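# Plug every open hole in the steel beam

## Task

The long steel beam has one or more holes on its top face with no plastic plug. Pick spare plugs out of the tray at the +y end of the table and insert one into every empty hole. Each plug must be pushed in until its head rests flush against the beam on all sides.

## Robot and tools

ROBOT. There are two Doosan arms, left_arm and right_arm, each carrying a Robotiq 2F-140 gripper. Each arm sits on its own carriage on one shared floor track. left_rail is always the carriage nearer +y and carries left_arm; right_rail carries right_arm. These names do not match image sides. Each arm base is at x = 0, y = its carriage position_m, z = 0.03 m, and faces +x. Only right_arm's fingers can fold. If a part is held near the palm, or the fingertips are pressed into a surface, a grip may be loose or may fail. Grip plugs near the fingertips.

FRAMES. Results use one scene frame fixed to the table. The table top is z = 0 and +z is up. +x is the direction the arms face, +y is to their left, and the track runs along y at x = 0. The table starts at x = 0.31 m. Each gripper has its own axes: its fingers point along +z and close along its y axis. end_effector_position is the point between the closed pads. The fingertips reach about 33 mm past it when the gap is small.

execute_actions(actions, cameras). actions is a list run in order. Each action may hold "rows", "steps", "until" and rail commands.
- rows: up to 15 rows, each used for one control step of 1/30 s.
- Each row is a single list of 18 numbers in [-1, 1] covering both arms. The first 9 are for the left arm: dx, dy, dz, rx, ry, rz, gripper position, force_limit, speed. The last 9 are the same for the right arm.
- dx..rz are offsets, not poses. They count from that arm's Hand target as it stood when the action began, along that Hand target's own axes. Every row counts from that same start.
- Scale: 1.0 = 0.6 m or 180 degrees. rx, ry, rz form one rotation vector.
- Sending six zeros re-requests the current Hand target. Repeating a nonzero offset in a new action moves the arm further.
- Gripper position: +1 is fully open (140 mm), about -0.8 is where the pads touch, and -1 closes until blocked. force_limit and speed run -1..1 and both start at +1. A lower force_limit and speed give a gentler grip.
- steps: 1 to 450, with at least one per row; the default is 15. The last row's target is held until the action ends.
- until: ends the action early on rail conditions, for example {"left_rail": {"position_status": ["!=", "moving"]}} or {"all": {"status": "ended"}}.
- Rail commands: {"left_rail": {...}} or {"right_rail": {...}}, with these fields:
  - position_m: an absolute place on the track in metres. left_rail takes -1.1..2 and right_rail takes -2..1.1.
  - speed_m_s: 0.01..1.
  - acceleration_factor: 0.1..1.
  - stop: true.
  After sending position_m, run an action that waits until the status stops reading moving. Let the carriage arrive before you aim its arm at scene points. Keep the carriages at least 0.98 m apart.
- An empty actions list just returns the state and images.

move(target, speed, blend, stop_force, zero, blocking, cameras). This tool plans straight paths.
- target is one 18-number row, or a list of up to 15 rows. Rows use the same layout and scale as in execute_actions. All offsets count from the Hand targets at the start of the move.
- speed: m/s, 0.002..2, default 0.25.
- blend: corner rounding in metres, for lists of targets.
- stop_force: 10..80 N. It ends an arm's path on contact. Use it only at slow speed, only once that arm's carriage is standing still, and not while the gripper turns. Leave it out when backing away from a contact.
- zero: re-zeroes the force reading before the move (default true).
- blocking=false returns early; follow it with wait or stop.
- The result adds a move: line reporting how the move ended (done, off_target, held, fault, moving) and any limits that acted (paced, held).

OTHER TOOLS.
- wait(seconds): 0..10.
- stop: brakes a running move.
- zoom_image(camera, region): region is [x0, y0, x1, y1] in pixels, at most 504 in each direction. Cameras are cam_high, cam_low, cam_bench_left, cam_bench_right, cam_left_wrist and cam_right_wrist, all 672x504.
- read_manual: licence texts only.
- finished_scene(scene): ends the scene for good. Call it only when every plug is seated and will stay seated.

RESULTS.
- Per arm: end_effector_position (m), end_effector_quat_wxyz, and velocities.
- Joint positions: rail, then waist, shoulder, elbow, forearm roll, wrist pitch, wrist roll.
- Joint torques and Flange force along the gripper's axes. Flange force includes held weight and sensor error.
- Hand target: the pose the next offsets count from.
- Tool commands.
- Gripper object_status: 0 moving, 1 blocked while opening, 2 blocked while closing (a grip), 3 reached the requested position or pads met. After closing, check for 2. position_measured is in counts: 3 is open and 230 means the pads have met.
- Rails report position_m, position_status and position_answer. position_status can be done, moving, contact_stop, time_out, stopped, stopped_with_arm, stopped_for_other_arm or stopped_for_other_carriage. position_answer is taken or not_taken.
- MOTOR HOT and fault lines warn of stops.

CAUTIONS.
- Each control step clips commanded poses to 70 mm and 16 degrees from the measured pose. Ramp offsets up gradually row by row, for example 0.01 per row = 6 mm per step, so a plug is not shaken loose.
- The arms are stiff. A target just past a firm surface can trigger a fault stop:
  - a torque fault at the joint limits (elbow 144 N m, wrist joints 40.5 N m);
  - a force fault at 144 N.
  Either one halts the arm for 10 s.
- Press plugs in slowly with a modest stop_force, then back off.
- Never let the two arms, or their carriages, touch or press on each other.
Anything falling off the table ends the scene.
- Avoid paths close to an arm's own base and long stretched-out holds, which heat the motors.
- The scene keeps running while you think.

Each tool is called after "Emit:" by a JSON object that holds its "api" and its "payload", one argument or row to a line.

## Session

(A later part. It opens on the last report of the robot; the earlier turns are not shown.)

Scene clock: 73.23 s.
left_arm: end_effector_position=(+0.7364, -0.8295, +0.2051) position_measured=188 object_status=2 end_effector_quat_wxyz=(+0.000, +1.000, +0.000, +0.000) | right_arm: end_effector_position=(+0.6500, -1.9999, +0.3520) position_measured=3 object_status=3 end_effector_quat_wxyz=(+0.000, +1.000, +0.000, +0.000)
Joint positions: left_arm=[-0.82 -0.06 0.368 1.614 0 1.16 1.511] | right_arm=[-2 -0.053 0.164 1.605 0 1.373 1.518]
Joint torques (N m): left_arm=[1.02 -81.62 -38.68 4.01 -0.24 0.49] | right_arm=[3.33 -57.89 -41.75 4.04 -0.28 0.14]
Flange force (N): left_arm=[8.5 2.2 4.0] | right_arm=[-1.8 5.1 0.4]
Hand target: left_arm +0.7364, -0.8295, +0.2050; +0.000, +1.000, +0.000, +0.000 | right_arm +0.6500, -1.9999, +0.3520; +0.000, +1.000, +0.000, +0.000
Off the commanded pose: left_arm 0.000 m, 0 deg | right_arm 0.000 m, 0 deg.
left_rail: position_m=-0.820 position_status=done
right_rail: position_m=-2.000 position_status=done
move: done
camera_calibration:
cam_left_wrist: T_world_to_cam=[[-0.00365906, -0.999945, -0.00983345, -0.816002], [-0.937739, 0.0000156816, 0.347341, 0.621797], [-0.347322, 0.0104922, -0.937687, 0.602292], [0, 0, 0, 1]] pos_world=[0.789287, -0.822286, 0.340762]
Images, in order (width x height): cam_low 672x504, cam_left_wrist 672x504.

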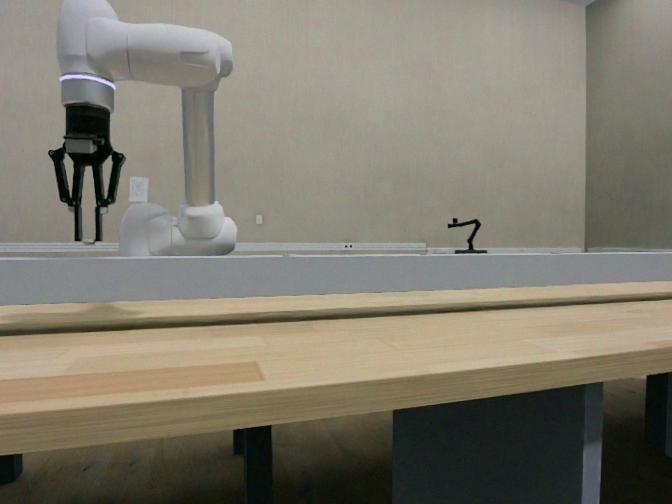

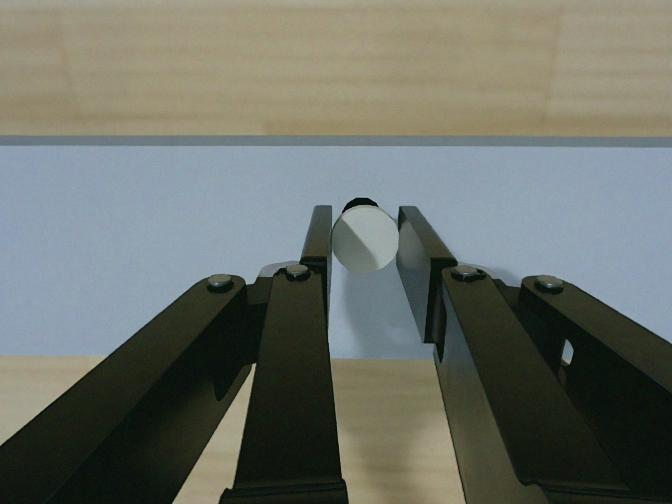

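Emit:
{"api": "move", "payload": {
  "target": [0.0009, 0, 0.0317, 0, 0, 0, -1, -1, -1, 0, 0, 0, 0, 0, 0, 1, 1, 1],
  "speed": 0.08,
  "cameras": ["cam_left_wrist", "cam_low", "cam_high"]
}}

Emit:
{"api": "zoom_image", "payload": {
  "camera": "cam_low",
  "region": [70, 225, 120, 275]
}}

Emit:
{"api": "zoom_image", "payload": {
  "camera": "cam_left_wrist",
  "region": [316, 180, 416, 280]
}}

Emit:
{"api": "zoom_image", "payload": {
  "camera": "cam_high",
  "region": [20, 180, 110, 260]
}}

Scene clock: 79.07 s.
left_arm: end_effector_position=(+0.7369, -0.8294, +0.1860) position_measured=188 object_status=2 end_effector_quat_wxyz=(+0.000, +1.000, +0.000, +0.000) | right_arm: end_effector_position=(+0.6500, -1.9999, +0.3520) position_measured=3 object_status=3 end_effector_quat_wxyz=(+0.000, +1.000, +0.000, +0.000)
Joint positions: left_arm=[-0.82 -0.06 0.382 1.631 0 1.128 1.511] | right_arm=[-2 -0.053 0.164 1.605 0 1.373 1.518]
Joint torques (N m): left_arm=[1.08 -82.38 -38.25 3.94 -0.13 0.47] | right_arm=[3.27 -57.74 -41.91 4 -0.25 0.06]
Flange force (N): left_arm=[7.8 2.1 4.0] | right_arm=[-2.5 4.8 1.0]
Hand target: left_arm +0.7369, -0.8294, +0.1860; +0.000, +1.000, +0.000, +0.000 | right_arm +0.6500, -1.9999, +0.3520; +0.000, +1.000, +0.000, +0.000
Off the commanded pose: left_arm 0.000 m, 0 deg | right_arm 0.000 m, 0 deg.
left_rail: position_m=-0.820 position_status=done
right_rail: position_m=-2.000 position_status=done
move: done
camera_calibration:
cam_left_wrist: T_world_to_cam=[[-0.00365939, -0.999945, -0.00983452, -0.816186], [-0.937727, 0.0000152682, 0.347373, 0.62894], [-0.347354, 0.0104933, -0.937676, 0.584707], [0, 0, 0, 1]] pos_world=[0.789887, -0.822286, 0.321762]
Images, in order (width x height): cam_high 672x504, cam_low 672x504, cam_left_wrist 672x504.

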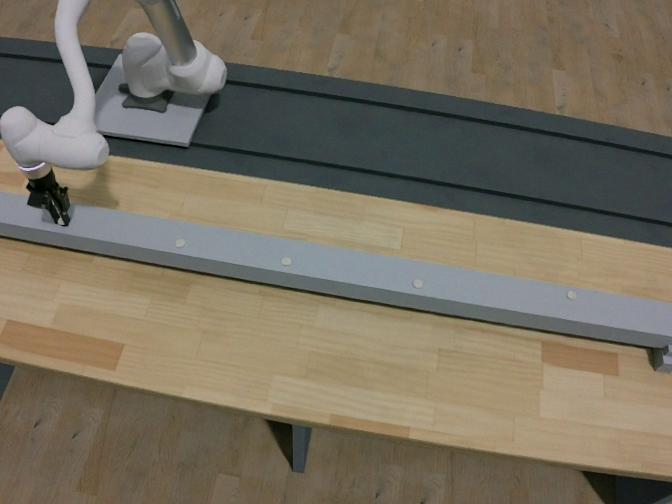

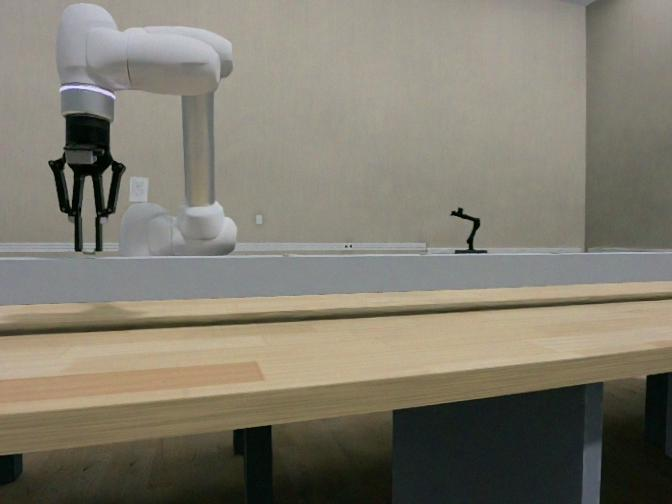

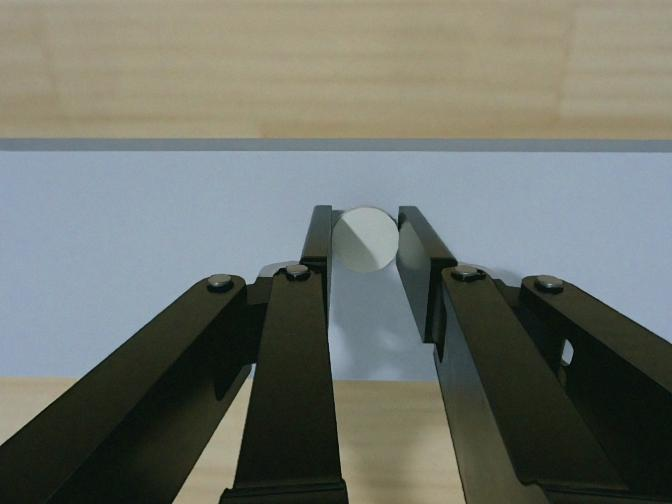

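Scaled by 10.080.

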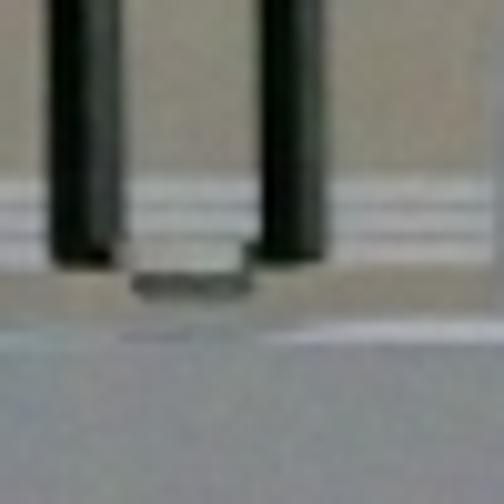

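Scaled by 5.040.

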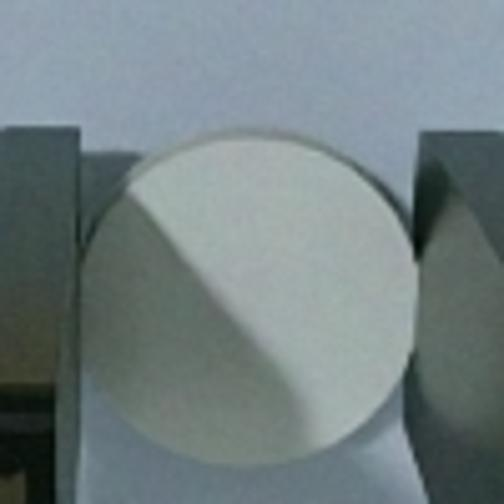

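Scaled by 5.600.

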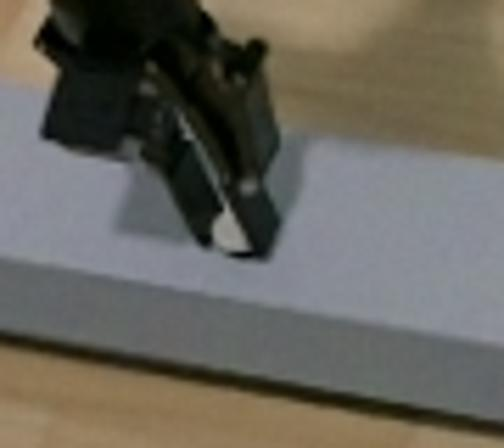

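Emit:
{"api": "move", "payload": {
  "target": [0, 0, 0.021, 0, 0, 0, -1, -1, -1, 0, 0, 0, 0, 0, 0, 1, 1, 1],
  "speed": 0.01,
  "stop_force": 12,
  "cameras": ["cam_left_wrist", "cam_low"]
}}

Emit:
{"api": "zoom_image", "payload": {
  "camera": "cam_low",
  "region": [70, 225, 120, 275]
}}

Emit:
{"api": "zoom_image", "payload": {
  "camera": "cam_left_wrist",
  "region": [316, 180, 416, 280]
}}

Scene clock: 81.47 s.
left_arm: end_effector_position=(+0.7370, -0.8294, +0.1762) position_measured=188 object_status=2 end_effector_quat_wxyz=(+0.000, +1.000, +0.000, +0.000) | right_arm: end_effector_position=(+0.6500, -1.9999, +0.3520) position_measured=3 object_status=3 end_effector_quat_wxyz=(+0.000, +1.000, +0.000, +0.000)
Joint positions: left_arm=[-0.82 -0.06 0.389 1.641 0 1.112 1.511] | right_arm=[-2 -0.053 0.164 1.605 0 1.373 1.518]
Joint torques (N m): left_arm=[3.6 -71.64 -30.87 4.94 -0.07 0.5] | right_arm=[2.45 -57.9 -42.07 4.08 -0.23 0.15]
Flange force (N): left_arm=[6.3 5.6 -10.0] | right_arm=[-1.9 4.2 0.9]
Hand target: left_arm +0.7370, -0.8294, +0.1762; +0.000, +1.000, +0.000, +0.000 (not the last commanded pose) | right_arm +0.6500, -1.9999, +0.3520; +0.000, +1.000, +0.000, +0.000
Off the commanded pose: left_arm 0.003 m, 0 deg | right_arm 0.000 m, 0 deg.
left_rail: position_m=-0.820 position_status=done
right_rail: position_m=-2.000 position_status=done
move: contact (left_arm)
camera_calibration:
cam_left_wrist: T_world_to_cam=[[-0.00365754, -0.999945, -0.00983532, -0.816283], [-0.937837, 0.0000165709, 0.347076, 0.632523], [-0.347057, 0.0104934, -0.937785, 0.575318], [0, 0, 0, 1]] pos_world=[0.789886, -0.822286, 0.311962]
Images, in order (width x height): cam_low 672x504, cam_left_wrist 672x504.

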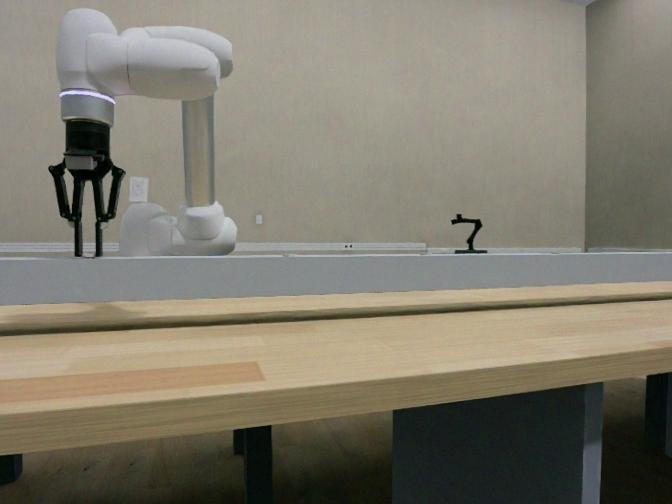

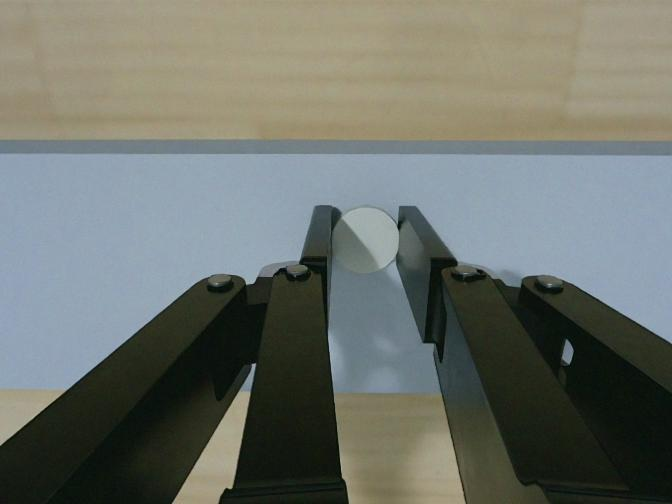

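Scaled by 10.080.

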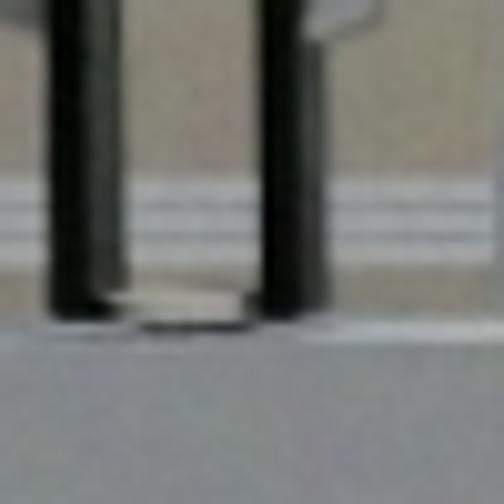

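Scaled by 5.040.

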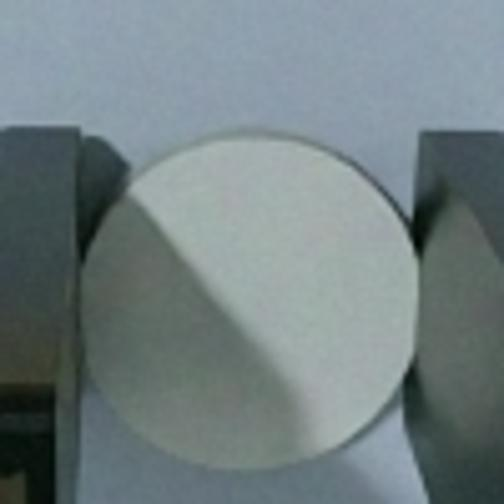

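Emit:
{"api": "execute_actions", "payload": {
  "actions": [
    {"rows": [[0,0,0,0,0,0,-0.34,-1,-1,0,0,0,0,0,0,1,1,1]], "steps": 25}
  ],
  "cameras": ["cam_left_wrist", "cam_low"]
}}

Emit:
{"api": "zoom_image", "payload": {
  "camera": "cam_low",
  "region": [70, 225, 120, 275]
}}

Emit:
{"api": "zoom_image", "payload": {
  "camera": "cam_left_wrist",
  "region": [306, 180, 426, 280]
}}

Scene clock: 83.97 s.
left_arm: end_effector_position=(+0.7370, -0.8294, +0.1762) position_measured=172 object_status=3 end_effector_quat_wxyz=(+0.000, +1.000, +0.000, +0.000) | right_arm: end_effector_position=(+0.6500, -1.9999, +0.3520) position_measured=3 object_status=3 end_effector_quat_wxyz=(+0.000, +1.000, +0.000, +0.000)
Joint positions: left_arm=[-0.82 -0.06 0.389 1.641 0 1.112 1.511] | right_arm=[-2 -0.053 0.164 1.605 0 1.373 1.518]
Joint torques (N m): left_arm=[1.26 -82.41 -38.01 3.92 -0.21 0.45] | right_arm=[2.94 -57.75 -42.07 4.06 -0.25 0.09]
Flange force (N): left_arm=[7.0 2.4 3.7] | right_arm=[-2.4 4.7 1.2]
Hand target: left_arm +0.7370, -0.8294, +0.1762; +0.000, +1.000, +0.000, +0.000 | right_arm +0.6500, -1.9999, +0.3520; +0.000, +1.000, +0.000, +0.000
Off the commanded pose: left_arm 0.000 m, 0 deg | right_arm 0.000 m, 0 deg.
left_rail: position_m=-0.820 position_status=done
right_rail: position_m=-2.000 position_status=done
camera_calibration:
cam_left_wrist: T_world_to_cam=[[-0.00365728, -0.999945, -0.00983498, -0.816283], [-0.937804, 0.0000154549, 0.347165, 0.632469], [-0.347145, 0.010493, -0.937753, 0.575377], [0, 0, 0, 1]] pos_world=[0.789886, -0.822286, 0.311962]
Images, in order (width x height): cam_low 672x504, cam_left_wrist 672x504.

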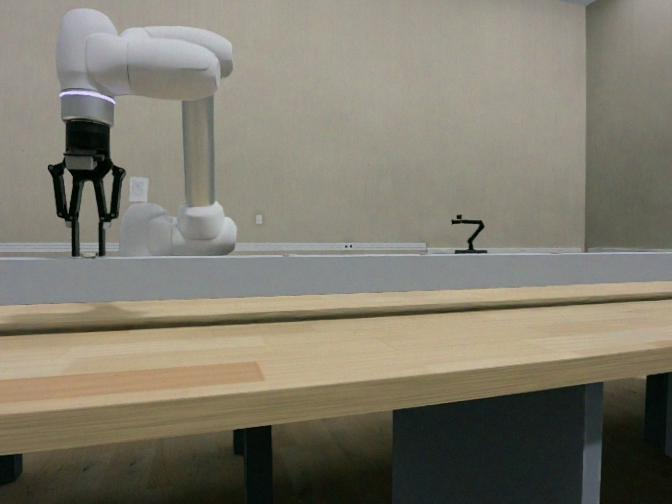

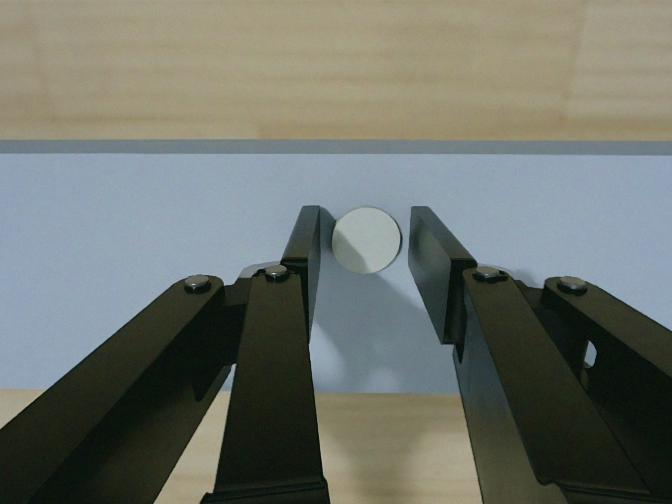

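Scaled by 10.080.

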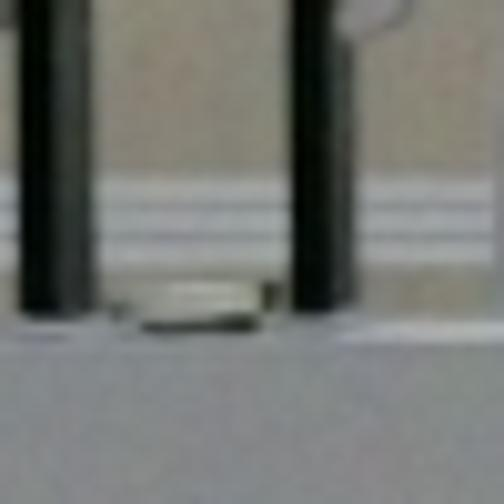

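Scaled by 4.200.

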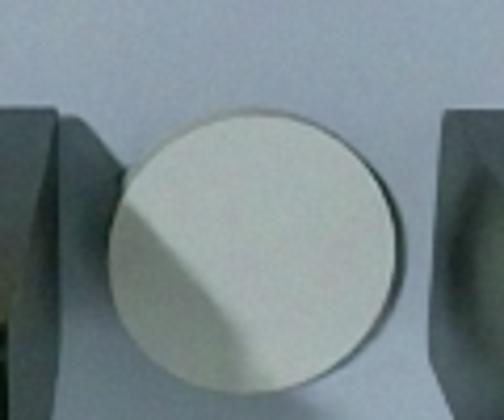

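Emit:
{"api": "move", "payload": {
  "target": [0, 0, -0.0583, 0, 0, 0, -0.34, -1, -1, 0, 0, 0, 0, 0, 0, 1, 1, 1],
  "speed": 0.1,
  "cameras": ["cam_left_wrist", "cam_low"]
}}

Emit:
{"api": "zoom_image", "payload": {
  "camera": "cam_low",
  "region": [70, 225, 120, 275]
}}

Emit:
{"api": "zoom_image", "payload": {
  "camera": "cam_left_wrist",
  "region": [306, 170, 426, 270]
}}

Emit:
{"api": "execute_actions", "payload": {
  "actions": [
    {"rows": [[0,0,0,0,0,0,-1,-1,0,0,0,0,0,0,0,1,1,1]], "steps": 20}
  ],
  "cameras": ["cam_left_wrist"]
}}

Scene clock: 86.13 s.
left_arm: end_effector_position=(+0.7370, -0.8294, +0.2112) position_measured=172 object_status=3 end_effector_quat_wxyz=(+0.000, +1.000, +0.000, +0.000) | right_arm: end_effector_position=(+0.6500, -1.9999, +0.3520) position_measured=3 object_status=3 end_effector_quat_wxyz=(+0.000, +1.000, +0.000, +0.000)
Joint positions: left_arm=[-0.82 -0.06 0.365 1.606 0 1.17 1.511] | right_arm=[-2 -0.053 0.164 1.605 0 1.373 1.518]
Joint torques (N m): left_arm=[1.32 -81.21 -39.29 4.06 -0.24 0.44] | right_arm=[3.6 -57.14 -41.74 4.08 -0.26 0.11]
Flange force (N): left_arm=[6.8 2.4 3.4] | right_arm=[-2.7 5.7 0.3]
Hand target: left_arm +0.7370, -0.8294, +0.2112; +0.000, +1.000, +0.000, +0.000 | right_arm +0.6500, -1.9999, +0.3520; +0.000, +1.000, +0.000, +0.000
Off the commanded pose: left_arm 0.000 m, 0 deg | right_arm 0.000 m, 0 deg.
left_rail: position_m=-0.820 position_status=done
right_rail: position_m=-2.000 position_status=done
move: done
camera_calibration:
cam_left_wrist: T_world_to_cam=[[-0.00365728, -0.999945, -0.00983498, -0.81594], [-0.937804, 0.0000154549, 0.347165, 0.620353], [-0.347145, 0.010493, -0.937753, 0.608104], [0, 0, 0, 1]] pos_world=[0.789886, -0.822286, 0.346862]
Images, in order (width x height): cam_low 672x504, cam_left_wrist 672x504.

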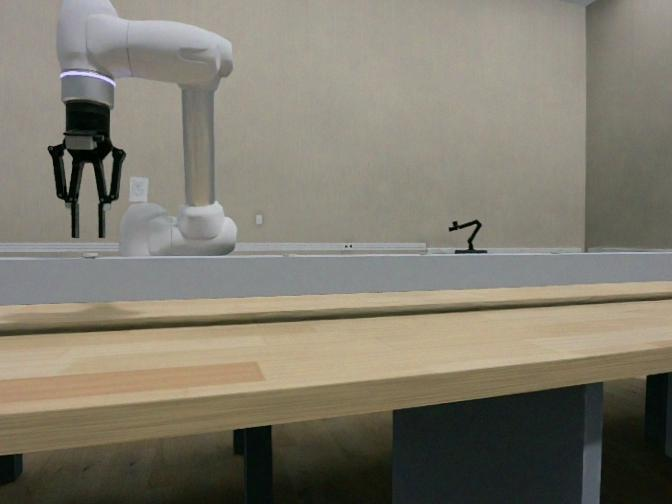

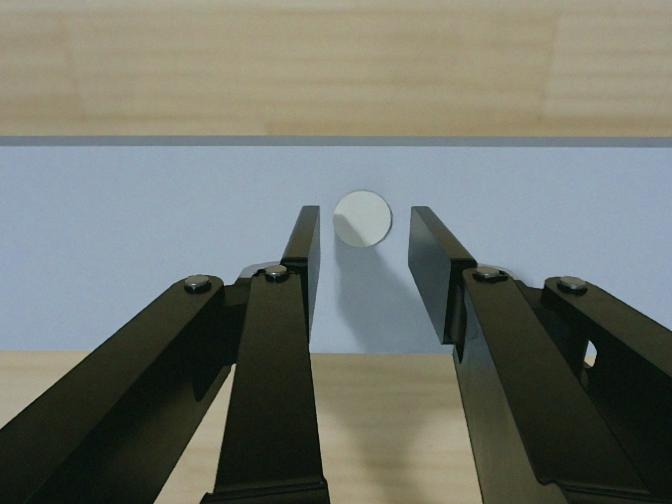

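Scaled by 10.080.

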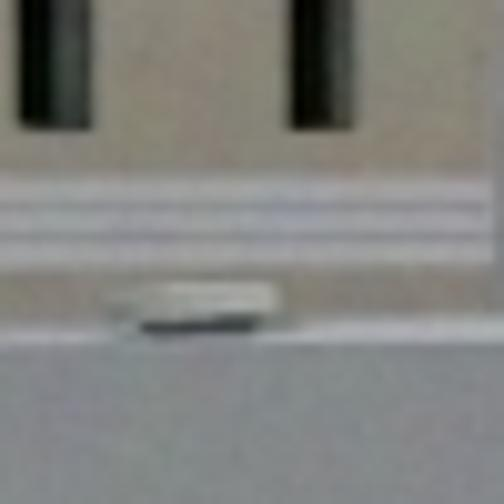

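Scaled by 4.200.

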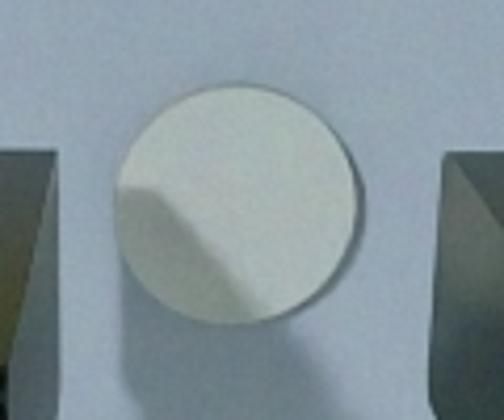

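Scene clock: 87.00 s.
left_arm: end_effector_position=(+0.7370, -0.8294, +0.2112) position_measured=233 object_status=3 end_effector_quat_wxyz=(+0.000, +1.000, +0.000, +0.000) | right_arm: end_effector_position=(+0.6500, -1.9999, +0.3520) position_measured=3 object_status=3 end_effector_quat_wxyz=(+0.000, +1.000, +0.000, +0.000)
Joint positions: left_arm=[-0.82 -0.06 0.365 1.606 0 1.17 1.511] | right_arm=[-2 -0.053 0.164 1.605 0 1.373 1.518]
Joint torques (N m): left_arm=[1.07 -81.28 -39.12 4.04 -0.21 0.49] | right_arm=[3.71 -57.47 -41.9 3.99 -0.25 0.06]
Flange force (N): left_arm=[7.5 2.2 4.5] | right_arm=[-3.3 5.5 0.5]
Hand target: left_arm +0.7370, -0.8294, +0.2112; +0.000, +1.000, +0.000, +0.000 | right_arm +0.6500, -1.9999, +0.3520; +0.000, +1.000, +0.000, +0.000
Off the commanded pose: left_arm 0.000 m, 0 deg | right_arm 0.000 m, 0 deg.
left_rail: position_m=-0.820 position_status=done
right_rail: position_m=-2.000 position_status=done
camera_calibration:
cam_left_wrist: T_world_to_cam=[[-0.00365728, -0.999945, -0.00983498, -0.815939], [-0.937804, 0.0000154549, 0.347165, 0.620318], [-0.347145, 0.010493, -0.937753, 0.608198], [0, 0, 0, 1]] pos_world=[0.789886, -0.822286, 0.346962]
Images, in order (width x height): cam_left_wrist 672x504.

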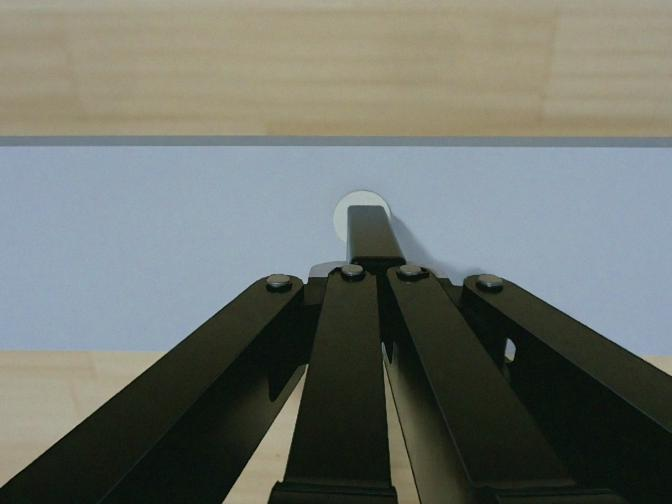

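Emit:
{"api": "move", "payload": {
  "target": [
    [0, 0, 0.042, 0, 0, 0, -1, -1, 0, 0, 0, 0, 0, 0, 0, 1, 1, 1],
    [0, 0, 0.0683, 0, 0, 0, -1, -1, 0, 0, 0, 0, 0, 0, 0, 1, 1, 1]
  ],
  "speed": [0.06, 0.008],
  "stop_force": 35,
  "cameras": ["cam_left_wrist", "cam_low"]
}}

Emit:
{"api": "zoom_image", "payload": {
  "camera": "cam_low",
  "region": [70, 225, 120, 275]
}}

Scene clock: 89.23 s.
left_arm: end_effector_position=(+0.7371, -0.8295, +0.1809) position_measured=233 object_status=3 end_effector_quat_wxyz=(+0.000, +1.000, +0.000, +0.000) | right_arm: end_effector_position=(+0.6500, -1.9999, +0.3520) position_measured=3 object_status=3 end_effector_quat_wxyz=(+0.000, +1.000, +0.000, +0.000)
Joint positions: left_arm=[-0.82 -0.06 0.385 1.636 0 1.119 1.511] | right_arm=[-2 -0.053 0.164 1.605 0 1.373 1.518]
Joint torques (N m): left_arm=[-0.47 -50.19 -21.42 3.34 -2.76 0.5] | right_arm=[3.3 -57.34 -41.81 3.98 -0.22 0.05]
Flange force (N): left_arm=[-2.1 -0.1 -38.9] | right_arm=[-2.0 5.3 1.1]
Hand target: left_arm +0.7371, -0.8295, +0.1808; +0.000, +1.000, +0.000, +0.000 (not the last commanded pose) | right_arm +0.6500, -1.9999, +0.3520; +0.000, +1.000, +0.000, +0.000
Off the commanded pose: left_arm 0.011 m, 0 deg | right_arm 0.000 m, 0 deg.
left_rail: position_m=-0.820 position_status=done
right_rail: position_m=-2.000 position_status=done
move: contact (left_arm); path passed 1 of 2 targets
camera_calibration:
cam_left_wrist: T_world_to_cam=[[-0.00365313, -0.999945, -0.00983705, -0.81624], [-0.937947, 0.0000151533, 0.34678, 0.631199], [-0.346761, 0.0104935, -0.937895, 0.579467], [0, 0, 0, 1]] pos_world=[0.789985, -0.822286, 0.316563]
Images, in order (width x height): cam_low 672x504, cam_left_wrist 672x504.

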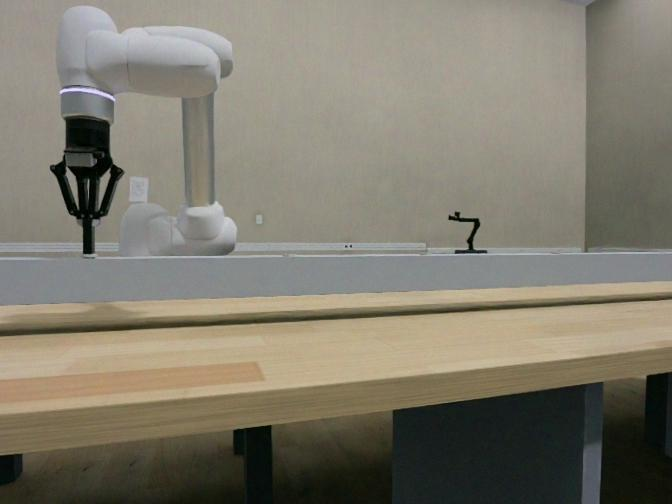

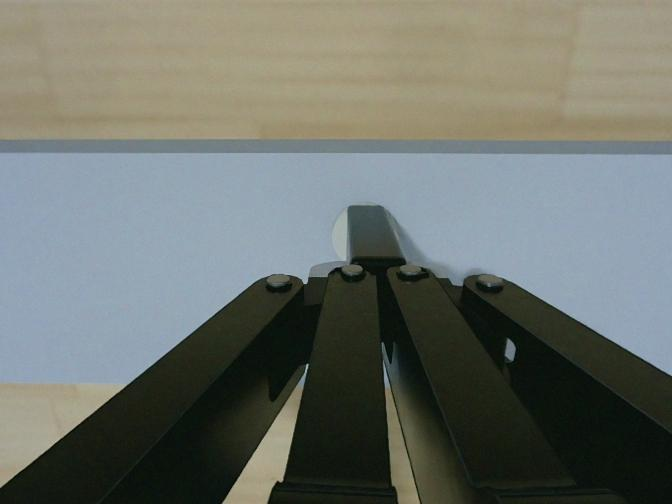

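Scaled by 10.080.

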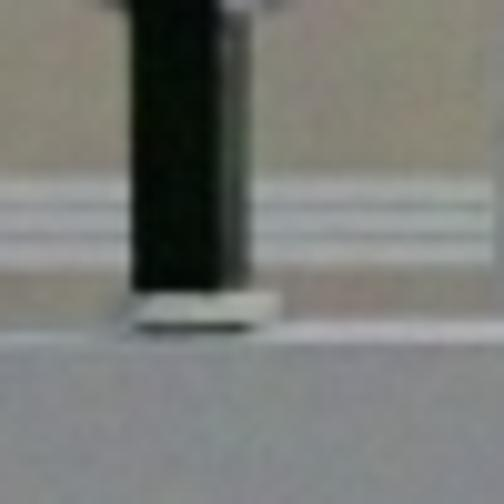

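Emit:
{"api": "move", "payload": {
  "target": [0, 0, 0.012, 0, 0, 0, -1, -1, 0, 0, 0, 0, 0, 0, 0, 1, 1, 1],
  "speed": 0.006,
  "stop_force": 70,
  "zero": false,
  "cameras": ["cam_low"]
}}

Emit:
{"api": "zoom_image", "payload": {
  "camera": "cam_low",
  "region": [70, 225, 120, 275]
}}

Scene clock: 91.47 s.
left_arm: end_effector_position=(+0.7372, -0.8294, +0.1774) position_measured=233 object_status=3 end_effector_quat_wxyz=(+0.000, +1.000, +0.000, +0.001) | right_arm: end_effector_position=(+0.6500, -1.9999, +0.3520) position_measured=3 object_status=3 end_effector_quat_wxyz=(+0.000, +1.000, +0.000, +0.000)
Joint positions: left_arm=[-0.82 -0.06 0.388 1.64 0 1.113 1.511] | right_arm=[-2 -0.053 0.164 1.605 0 1.373 1.518]
Joint torques (N m): left_arm=[0.5 -19.51 -9.55 3.96 -7.79 0.48] | right_arm=[3.82 -58.33 -41.8 3.95 -0.29 0.08]
Flange force (N): left_arm=[-17.6 1.1 -79.9] | right_arm=[-1.1 6.0 1.1]
Hand target: left_arm +0.7372, -0.8294, +0.1774; +0.000, +1.000, +0.000, +0.001 (not the last commanded pose) | right_arm +0.6500, -1.9999, +0.3520; +0.000, +1.000, +0.000, +0.000
Off the commanded pose: left_arm 0.004 m, 0 deg | right_arm 0.000 m, 0 deg.
left_rail: position_m=-0.820 position_status=done
right_rail: position_m=-2.000 position_status=done
move: contact (left_arm)
Images, in order (width x height): cam_low 672x504.

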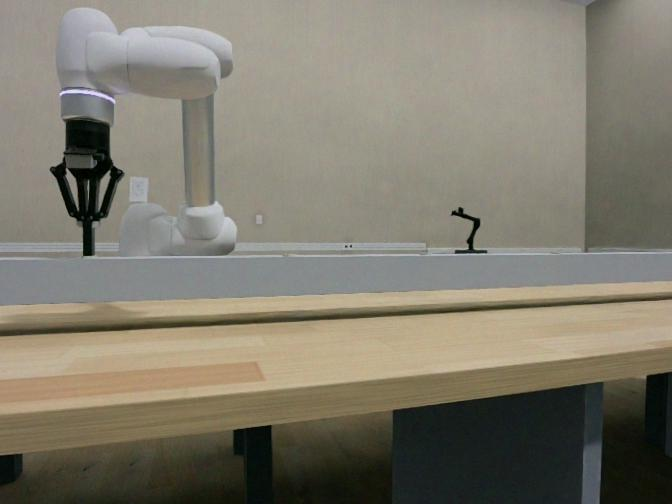

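Scaled by 10.080.

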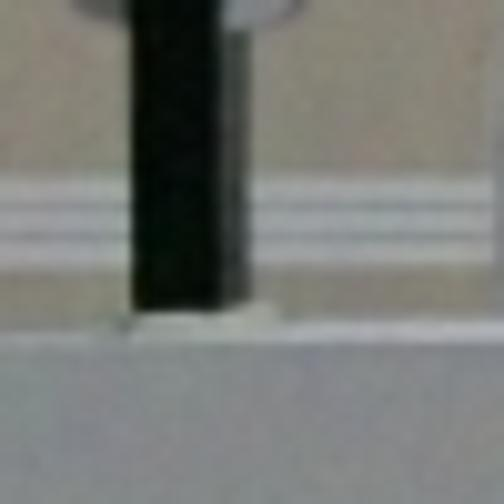

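Emit:
{"api": "move", "payload": {
  "target": [0, 0, -0.07, 0, 0, 0, -1, -1, 0, 0, 0, 0, 0, 0, 0, 1, 1, 1],
  "speed": 0.12,
  "cameras": []
}}

Emit:
{"api": "execute_actions", "payload": {
  "actions": [
    {"rows": [[0,0,0,0,0,0,-0.2,-1,0.5,0,0,0,0,0,0,1,1,1]], "steps": 20}
  ],
  "cameras": ["cam_left_wrist", "cam_low", "cam_high"]
}}

Emit:
{"api": "zoom_image", "payload": {
  "camera": "cam_low",
  "region": [70, 225, 120, 275]
}}

Emit:
{"api": "zoom_image", "payload": {
  "camera": "cam_left_wrist",
  "region": [316, 170, 416, 250]
}}

Emit:
{"api": "zoom_image", "payload": {
  "camera": "cam_low",
  "region": [170, 230, 220, 280]
}}

Scene clock: 92.97 s.
left_arm: end_effector_position=(+0.7372, -0.8294, +0.2193) position_measured=233 object_status=3 end_effector_quat_wxyz=(+0.000, +1.000, +0.000, +0.001) | right_arm: end_effector_position=(+0.6500, -1.9999, +0.3520) position_measured=3 object_status=3 end_effector_quat_wxyz=(+0.000, +1.000, +0.000, +0.000)
Joint positions: left_arm=[-0.82 -0.06 0.36 1.598 0 1.183 1.511] | right_arm=[-2 -0.053 0.164 1.605 0 1.373 1.518]
Joint torques (N m): left_arm=[1.16 -80.96 -39.58 4.05 -0.27 0.5] | right_arm=[3.16 -57.15 -41.79 3.98 -0.21 0.08]
Flange force (N): left_arm=[6.3 2.3 3.9] | right_arm=[-3.1 5.2 0.3]
Hand target: left_arm +0.7372, -0.8294, +0.2194; +0.000, +1.000, +0.000, +0.001 | right_arm +0.6500, -1.9999, +0.3520; +0.000, +1.000, +0.000, +0.000
Off the commanded pose: left_arm 0.000 m, 0 deg | right_arm 0.000 m, 0 deg.
left_rail: position_m=-0.820 position_status=done
right_rail: position_m=-2.000 position_status=done
move: done
No camera images: "cameras" was empty.

Scene clock: 93.83 s.
left_arm: end_effector_position=(+0.7372, -0.8294, +0.2194) position_measured=154 object_status=3 end_effector_quat_wxyz=(+0.000, +1.000, +0.000, +0.001) | right_arm: end_effector_position=(+0.6500, -1.9999, +0.3520) position_measured=3 object_status=3 end_effector_quat_wxyz=(+0.000, +1.000, +0.000, +0.000)
Joint positions: left_arm=[-0.82 -0.06 0.36 1.598 0 1.183 1.511] | right_arm=[-2 -0.053 0.164 1.605 0 1.373 1.518]
Joint torques (N m): left_arm=[1.27 -81.08 -39.42 4.09 -0.19 0.51] | right_arm=[2.75 -58.07 -41.75 3.96 -0.21 0.08]
Flange force (N): left_arm=[7.3 2.5 4.2] | right_arm=[-1.1 4.5 1.0]
Hand target: left_arm +0.7372, -0.8294, +0.2194; +0.000, +1.000, +0.000, +0.001 | right_arm +0.6500, -1.9999, +0.3520; +0.000, +1.000, +0.000, +0.000
Off the commanded pose: left_arm 0.000 m, 0 deg | right_arm 0.000 m, 0 deg.
left_rail: position_m=-0.820 position_status=done
right_rail: position_m=-2.000 position_status=done
camera_calibration:
cam_left_wrist: T_world_to_cam=[[-0.00361622, -0.999946, -0.00974346, -0.815924], [-0.938101, 0.0000176016, 0.346363, 0.618083], [-0.346344, 0.0103929, -0.93805, 0.615314], [0, 0, 0, 1]] pos_world=[0.789984, -0.822285, 0.355164]
Images, in order (width x height): cam_high 672x504, cam_low 672x504, cam_left_wrist 672x504.

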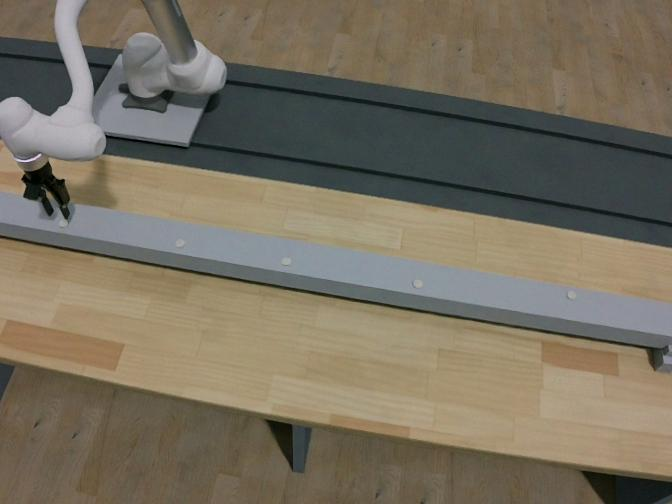

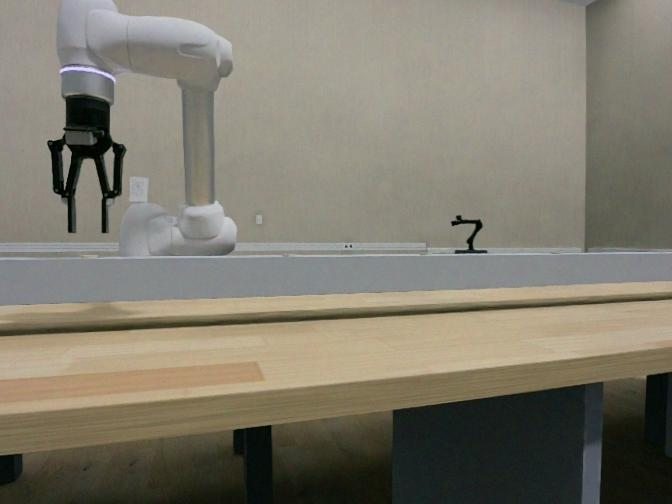

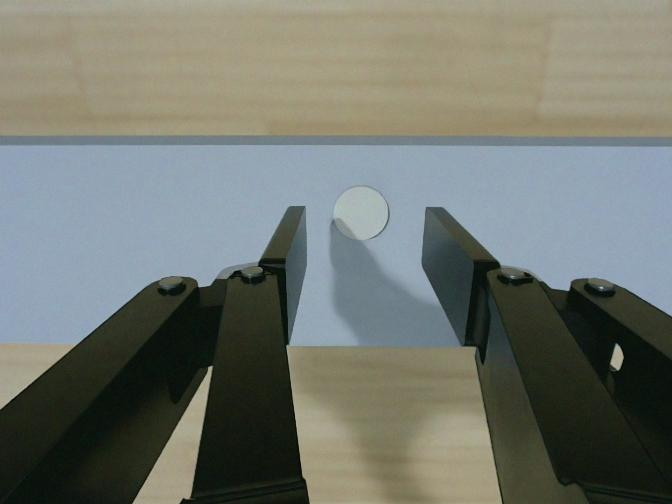

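Scaled by 10.080.

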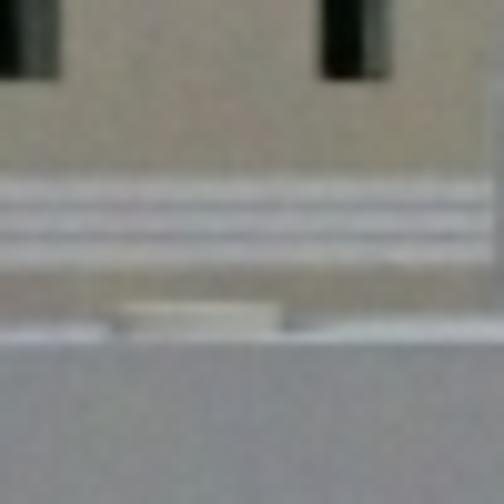

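Scaled by 5.040.

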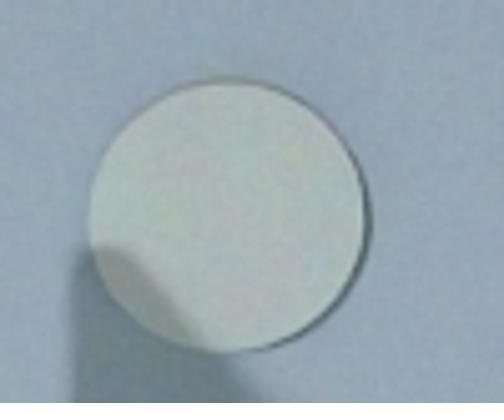

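Scaled by 10.080.

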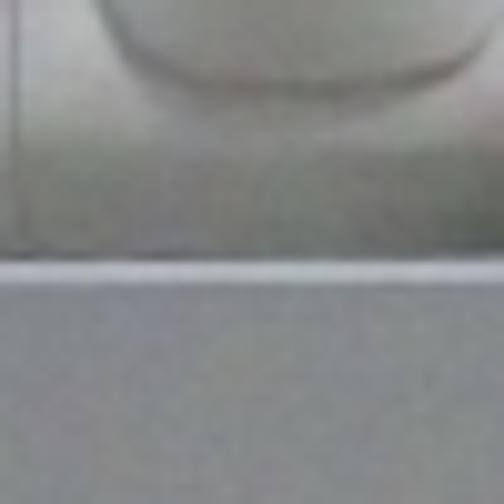

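Emit:
{"api": "zoom_image", "payload": {
  "camera": "cam_low",
  "region": [260, 232, 310, 282]
}}

Emit:
{"api": "zoom_image", "payload": {
  "camera": "cam_low",
  "region": [74, 244, 104, 269]
}}

Emit:
{"api": "zoom_image", "payload": {
  "camera": "cam_low",
  "region": [274, 244, 304, 269]
}}

Scaled by 10.080.

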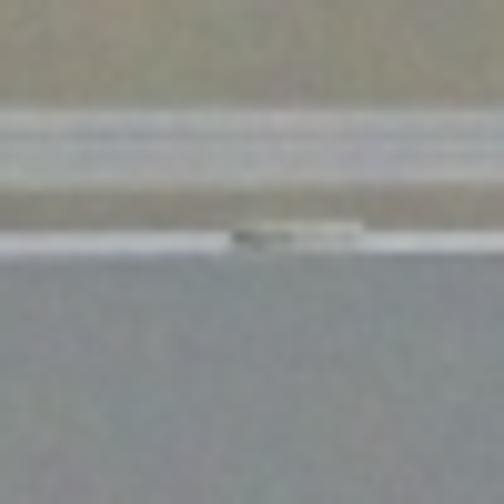

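Scaled by 16.800.

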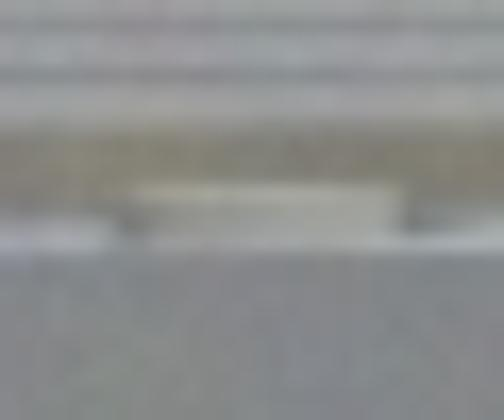

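Scaled by 16.800.

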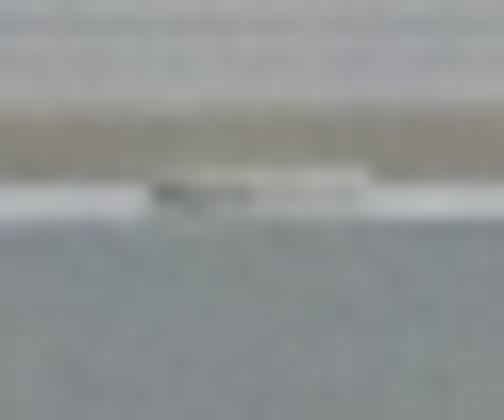

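Emit:
{"api": "execute_actions", "payload": {
  "actions": [
    {"rows": [[0,0,0,0,0,0,-1,-1,0.5,0,0,0,0,0,0,1,1,1]], "steps": 20}
  ],
  "cameras": []
}}

Emit:
{"api": "move", "payload": {
  "target": [
    [0, 0, 0.058, 0, 0, 0, -1, -1, 0.5, 0, 0, 0, 0, 0, 0, 1, 1, 1],
    [0, 0, 0.085, 0, 0, 0, -1, -1, 0.5, 0, 0, 0, 0, 0, 0, 1, 1, 1]
  ],
  "speed": [0.1, 0.008],
  "stop_force": 20,
  "cameras": []
}}

Emit:
{"api": "move", "payload": {
  "target": [0, 0, 0.01, 0, 0, 0, -1, -1, 0.5, 0, 0, 0, 0, 0, 0, 1, 1, 1],
  "speed": 0.006,
  "stop_force": 75,
  "zero": false,
  "cameras": ["cam_low"]
}}

Emit:
{"api": "zoom_image", "payload": {
  "camera": "cam_low",
  "region": [74, 244, 104, 269]
}}

Scene clock: 97.27 s.
left_arm: end_effector_position=(+0.7372, -0.8294, +0.2194) position_measured=234 object_status=3 end_effector_quat_wxyz=(+0.000, +1.000, +0.000, +0.001) | right_arm: end_effector_position=(+0.6500, -1.9999, +0.3520) position_measured=3 object_status=3 end_effector_quat_wxyz=(+0.000, +1.000, +0.000, +0.000)
Joint positions: left_arm=[-0.82 -0.06 0.36 1.598 0 1.183 1.511] | right_arm=[-2 -0.053 0.164 1.605 0 1.373 1.518]
Joint torques (N m): left_arm=[1.32 -80.92 -39.37 4.1 -0.21 0.47] | right_arm=[2.97 -57.5 -41.75 4.01 -0.17 0.12]
Flange force (N): left_arm=[7.3 2.5 3.9] | right_arm=[-2.5 5.0 1.0]
Hand target: left_arm +0.7372, -0.8294, +0.2194; +0.000, +1.000, +0.000, +0.001 | right_arm +0.6500, -1.9999, +0.3520; +0.000, +1.000, +0.000, +0.000
Off the commanded pose: left_arm 0.000 m, 0 deg | right_arm 0.000 m, 0 deg.
left_rail: position_m=-0.820 position_status=done
right_rail: position_m=-2.000 position_status=done
No camera images: "cameras" was empty.

Scene clock: 99.07 s.
left_arm: end_effector_position=(+0.7373, -0.8295, +0.1781) position_measured=234 object_status=3 end_effector_quat_wxyz=(+0.000, +1.000, +0.000, +0.001) | right_arm: end_effector_position=(+0.6500, -1.9999, +0.3520) position_measured=3 object_status=3 end_effector_quat_wxyz=(+0.000, +1.000, +0.000, +0.000)
Joint positions: left_arm=[-0.82 -0.06 0.387 1.639 0 1.114 1.511] | right_arm=[-2 -0.053 0.164 1.605 0 1.373 1.518]
Joint torques (N m): left_arm=[0.68 -55.23 -25.47 3.88 -3.39 0.47] | right_arm=[3.66 -57.86 -41.61 4.04 -0.33 0.15]
Flange force (N): left_arm=[-3.6 1.5 -32.7] | right_arm=[-1.3 6.0 0.5]
Hand target: left_arm +0.7373, -0.8295, +0.1781; +0.000, +1.000, +0.000, +0.001 (not the last commanded pose) | right_arm +0.6500, -1.9999, +0.3520; +0.000, +1.000, +0.000, +0.000
Off the commanded pose: left_arm 0.010 m, 0 deg | right_arm 0.000 m, 0 deg.
left_rail: position_m=-0.820 position_status=done
right_rail: position_m=-2.000 position_status=done
move: contact (left_arm); path passed 1 of 2 targets
No camera images: "cameras" was empty.

Scene clock: 99.83 s.
left_arm: end_effector_position=(+0.7374, -0.8295, +0.1773) position_measured=234 object_status=3 end_effector_quat_wxyz=(+0.000, +1.000, +0.000, +0.001) | right_arm: end_effector_position=(+0.6500, -1.9999, +0.3520) position_measured=3 object_status=3 end_effector_quat_wxyz=(+0.000, +1.000, +0.000, +0.000)
Joint positions: left_arm=[-0.82 -0.06 0.388 1.64 0 1.112 1.511] | right_arm=[-2 -0.053 0.164 1.605 0 1.373 1.518]
Joint torques (N m): left_arm=[0.04 -15.86 -8.39 3.88 -8.59 0.47] | right_arm=[3.7 -58.12 -41.8 4.04 -0.21 0.13]
Flange force (N): left_arm=[-20.4 0.4 -85.4] | right_arm=[-1.4 5.7 1.0]
Hand target: left_arm +0.7374, -0.8295, +0.1773; +0.000, +1.000, +0.000, +0.001 (not the last commanded pose) | right_arm +0.6500, -1.9999, +0.3520; +0.000, +1.000, +0.000, +0.000
Off the commanded pose: left_arm 0.005 m, 0 deg | right_arm 0.000 m, 0 deg.
left_rail: position_m=-0.820 position_status=done
right_rail: position_m=-2.000 position_status=done
move: contact (left_arm)
Images, in order (width x height): cam_low 672x504.

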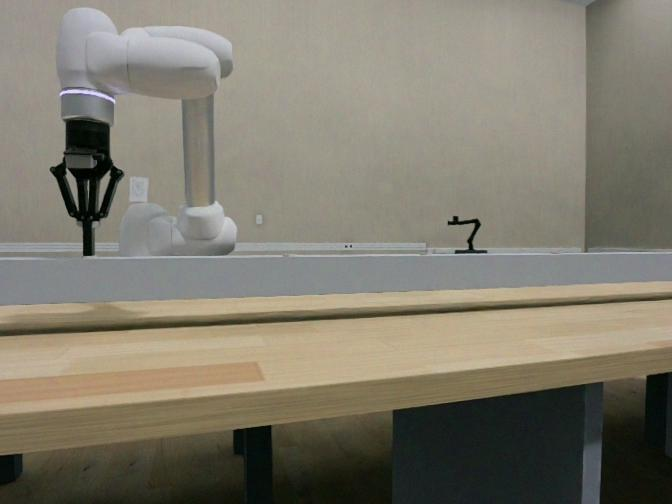

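Scaled by 16.800.

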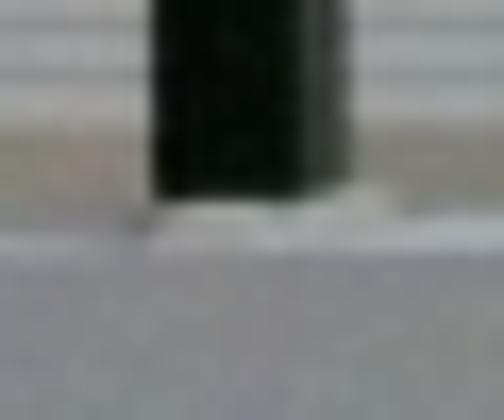

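Emit:
{"api": "move", "payload": {
  "target": [
    [0, 0, -0.02, 0, 0, 0, -1, -1, 0.5, 0, 0, 0, 0, 0, 0, 1, 1, 1],
    [0, -0.075, -0.02, 0, 0, 0, -1, -1, 0.5, 0, 0, 0, 0, 0, 0, 1, 1, 1]
  ],
  "speed": 0.1,
  "cameras": []
}}

Emit:
{"api": "move", "payload": {
  "target": [
    [0, 0, 0.015, 0, 0, 0, -1, -1, 0.5, 0, 0, 0, 0, 0, 0, 1, 1, 1],
    [0, 0, 0.038, 0, 0, 0, -1, -1, 0.5, 0, 0, 0, 0, 0, 0, 1, 1, 1]
  ],
  "speed": [0.1, 0.008],
  "stop_force": 20,
  "cameras": []
}}

Scene clock: 101.87 s.
left_arm: end_effector_position=(+0.7373, -0.7845, +0.1893) position_measured=234 object_status=3 end_effector_quat_wxyz=(+0.000, +1.000, +0.000, +0.001) | right_arm: end_effector_position=(+0.6500, -1.9999, +0.3520) position_measured=3 object_status=3 end_effector_quat_wxyz=(+0.000, +1.000, +0.000, +0.000)
Joint positions: left_arm=[-0.82 0.001 0.38 1.627 0 1.133 1.572] | right_arm=[-2 -0.053 0.164 1.605 0 1.373 1.518]
Joint torques (N m): left_arm=[1.44 -82.26 -38.51 3.97 -0.21 0.57] | right_arm=[3 -57.9 -41.53 3.96 -0.24 0.14]
Flange force (N): left_arm=[7.5 2.5 4.1] | right_arm=[-1.0 5.0 0.2]
Hand target: left_arm +0.7373, -0.7845, +0.1893; +0.000, +1.000, +0.000, +0.001 | right_arm +0.6500, -1.9999, +0.3520; +0.000, +1.000, +0.000, +0.000
Off the commanded pose: left_arm 0.000 m, 0 deg | right_arm 0.000 m, 0 deg.
left_rail: position_m=-0.820 position_status=done
right_rail: position_m=-2.000 position_status=done
move: done
No camera images: "cameras" was empty.

Scene clock: 103.50 s.
left_arm: end_effector_position=(+0.7374, -0.7845, +0.1732) position_measured=234 object_status=3 end_effector_quat_wxyz=(+0.000, +1.000, +0.000, +0.001) | right_arm: end_effector_position=(+0.6500, -1.9999, +0.3520) position_measured=3 object_status=3 end_effector_quat_wxyz=(+0.000, +1.000, +0.000, +0.000)
Joint positions: left_arm=[-0.82 0.001 0.392 1.642 0 1.106 1.572] | right_arm=[-2 -0.053 0.164 1.605 0 1.373 1.518]
Joint torques (N m): left_arm=[0.76 -57.91 -27.03 3.94 -3.38 0.47] | right_arm=[3.38 -57.33 -41.87 4.08 -0.24 0.1]
Flange force (N): left_arm=[-3.3 1.9 -29.5] | right_arm=[-3.0 5.1 0.5]
Hand target: left_arm +0.7374, -0.7845, +0.1732; +0.000, +1.000, +0.000, +0.001 (not the last commanded pose) | right_arm +0.6500, -1.9999, +0.3520; +0.000, +1.000, +0.000, +0.000
Off the commanded pose: left_arm 0.007 m, 0 deg | right_arm 0.000 m, 0 deg.
left_rail: position_m=-0.820 position_status=done
right_rail: position_m=-2.000 position_status=done
move: contact (left_arm); path passed 1 of 2 targets
No camera images: "cameras" was empty.


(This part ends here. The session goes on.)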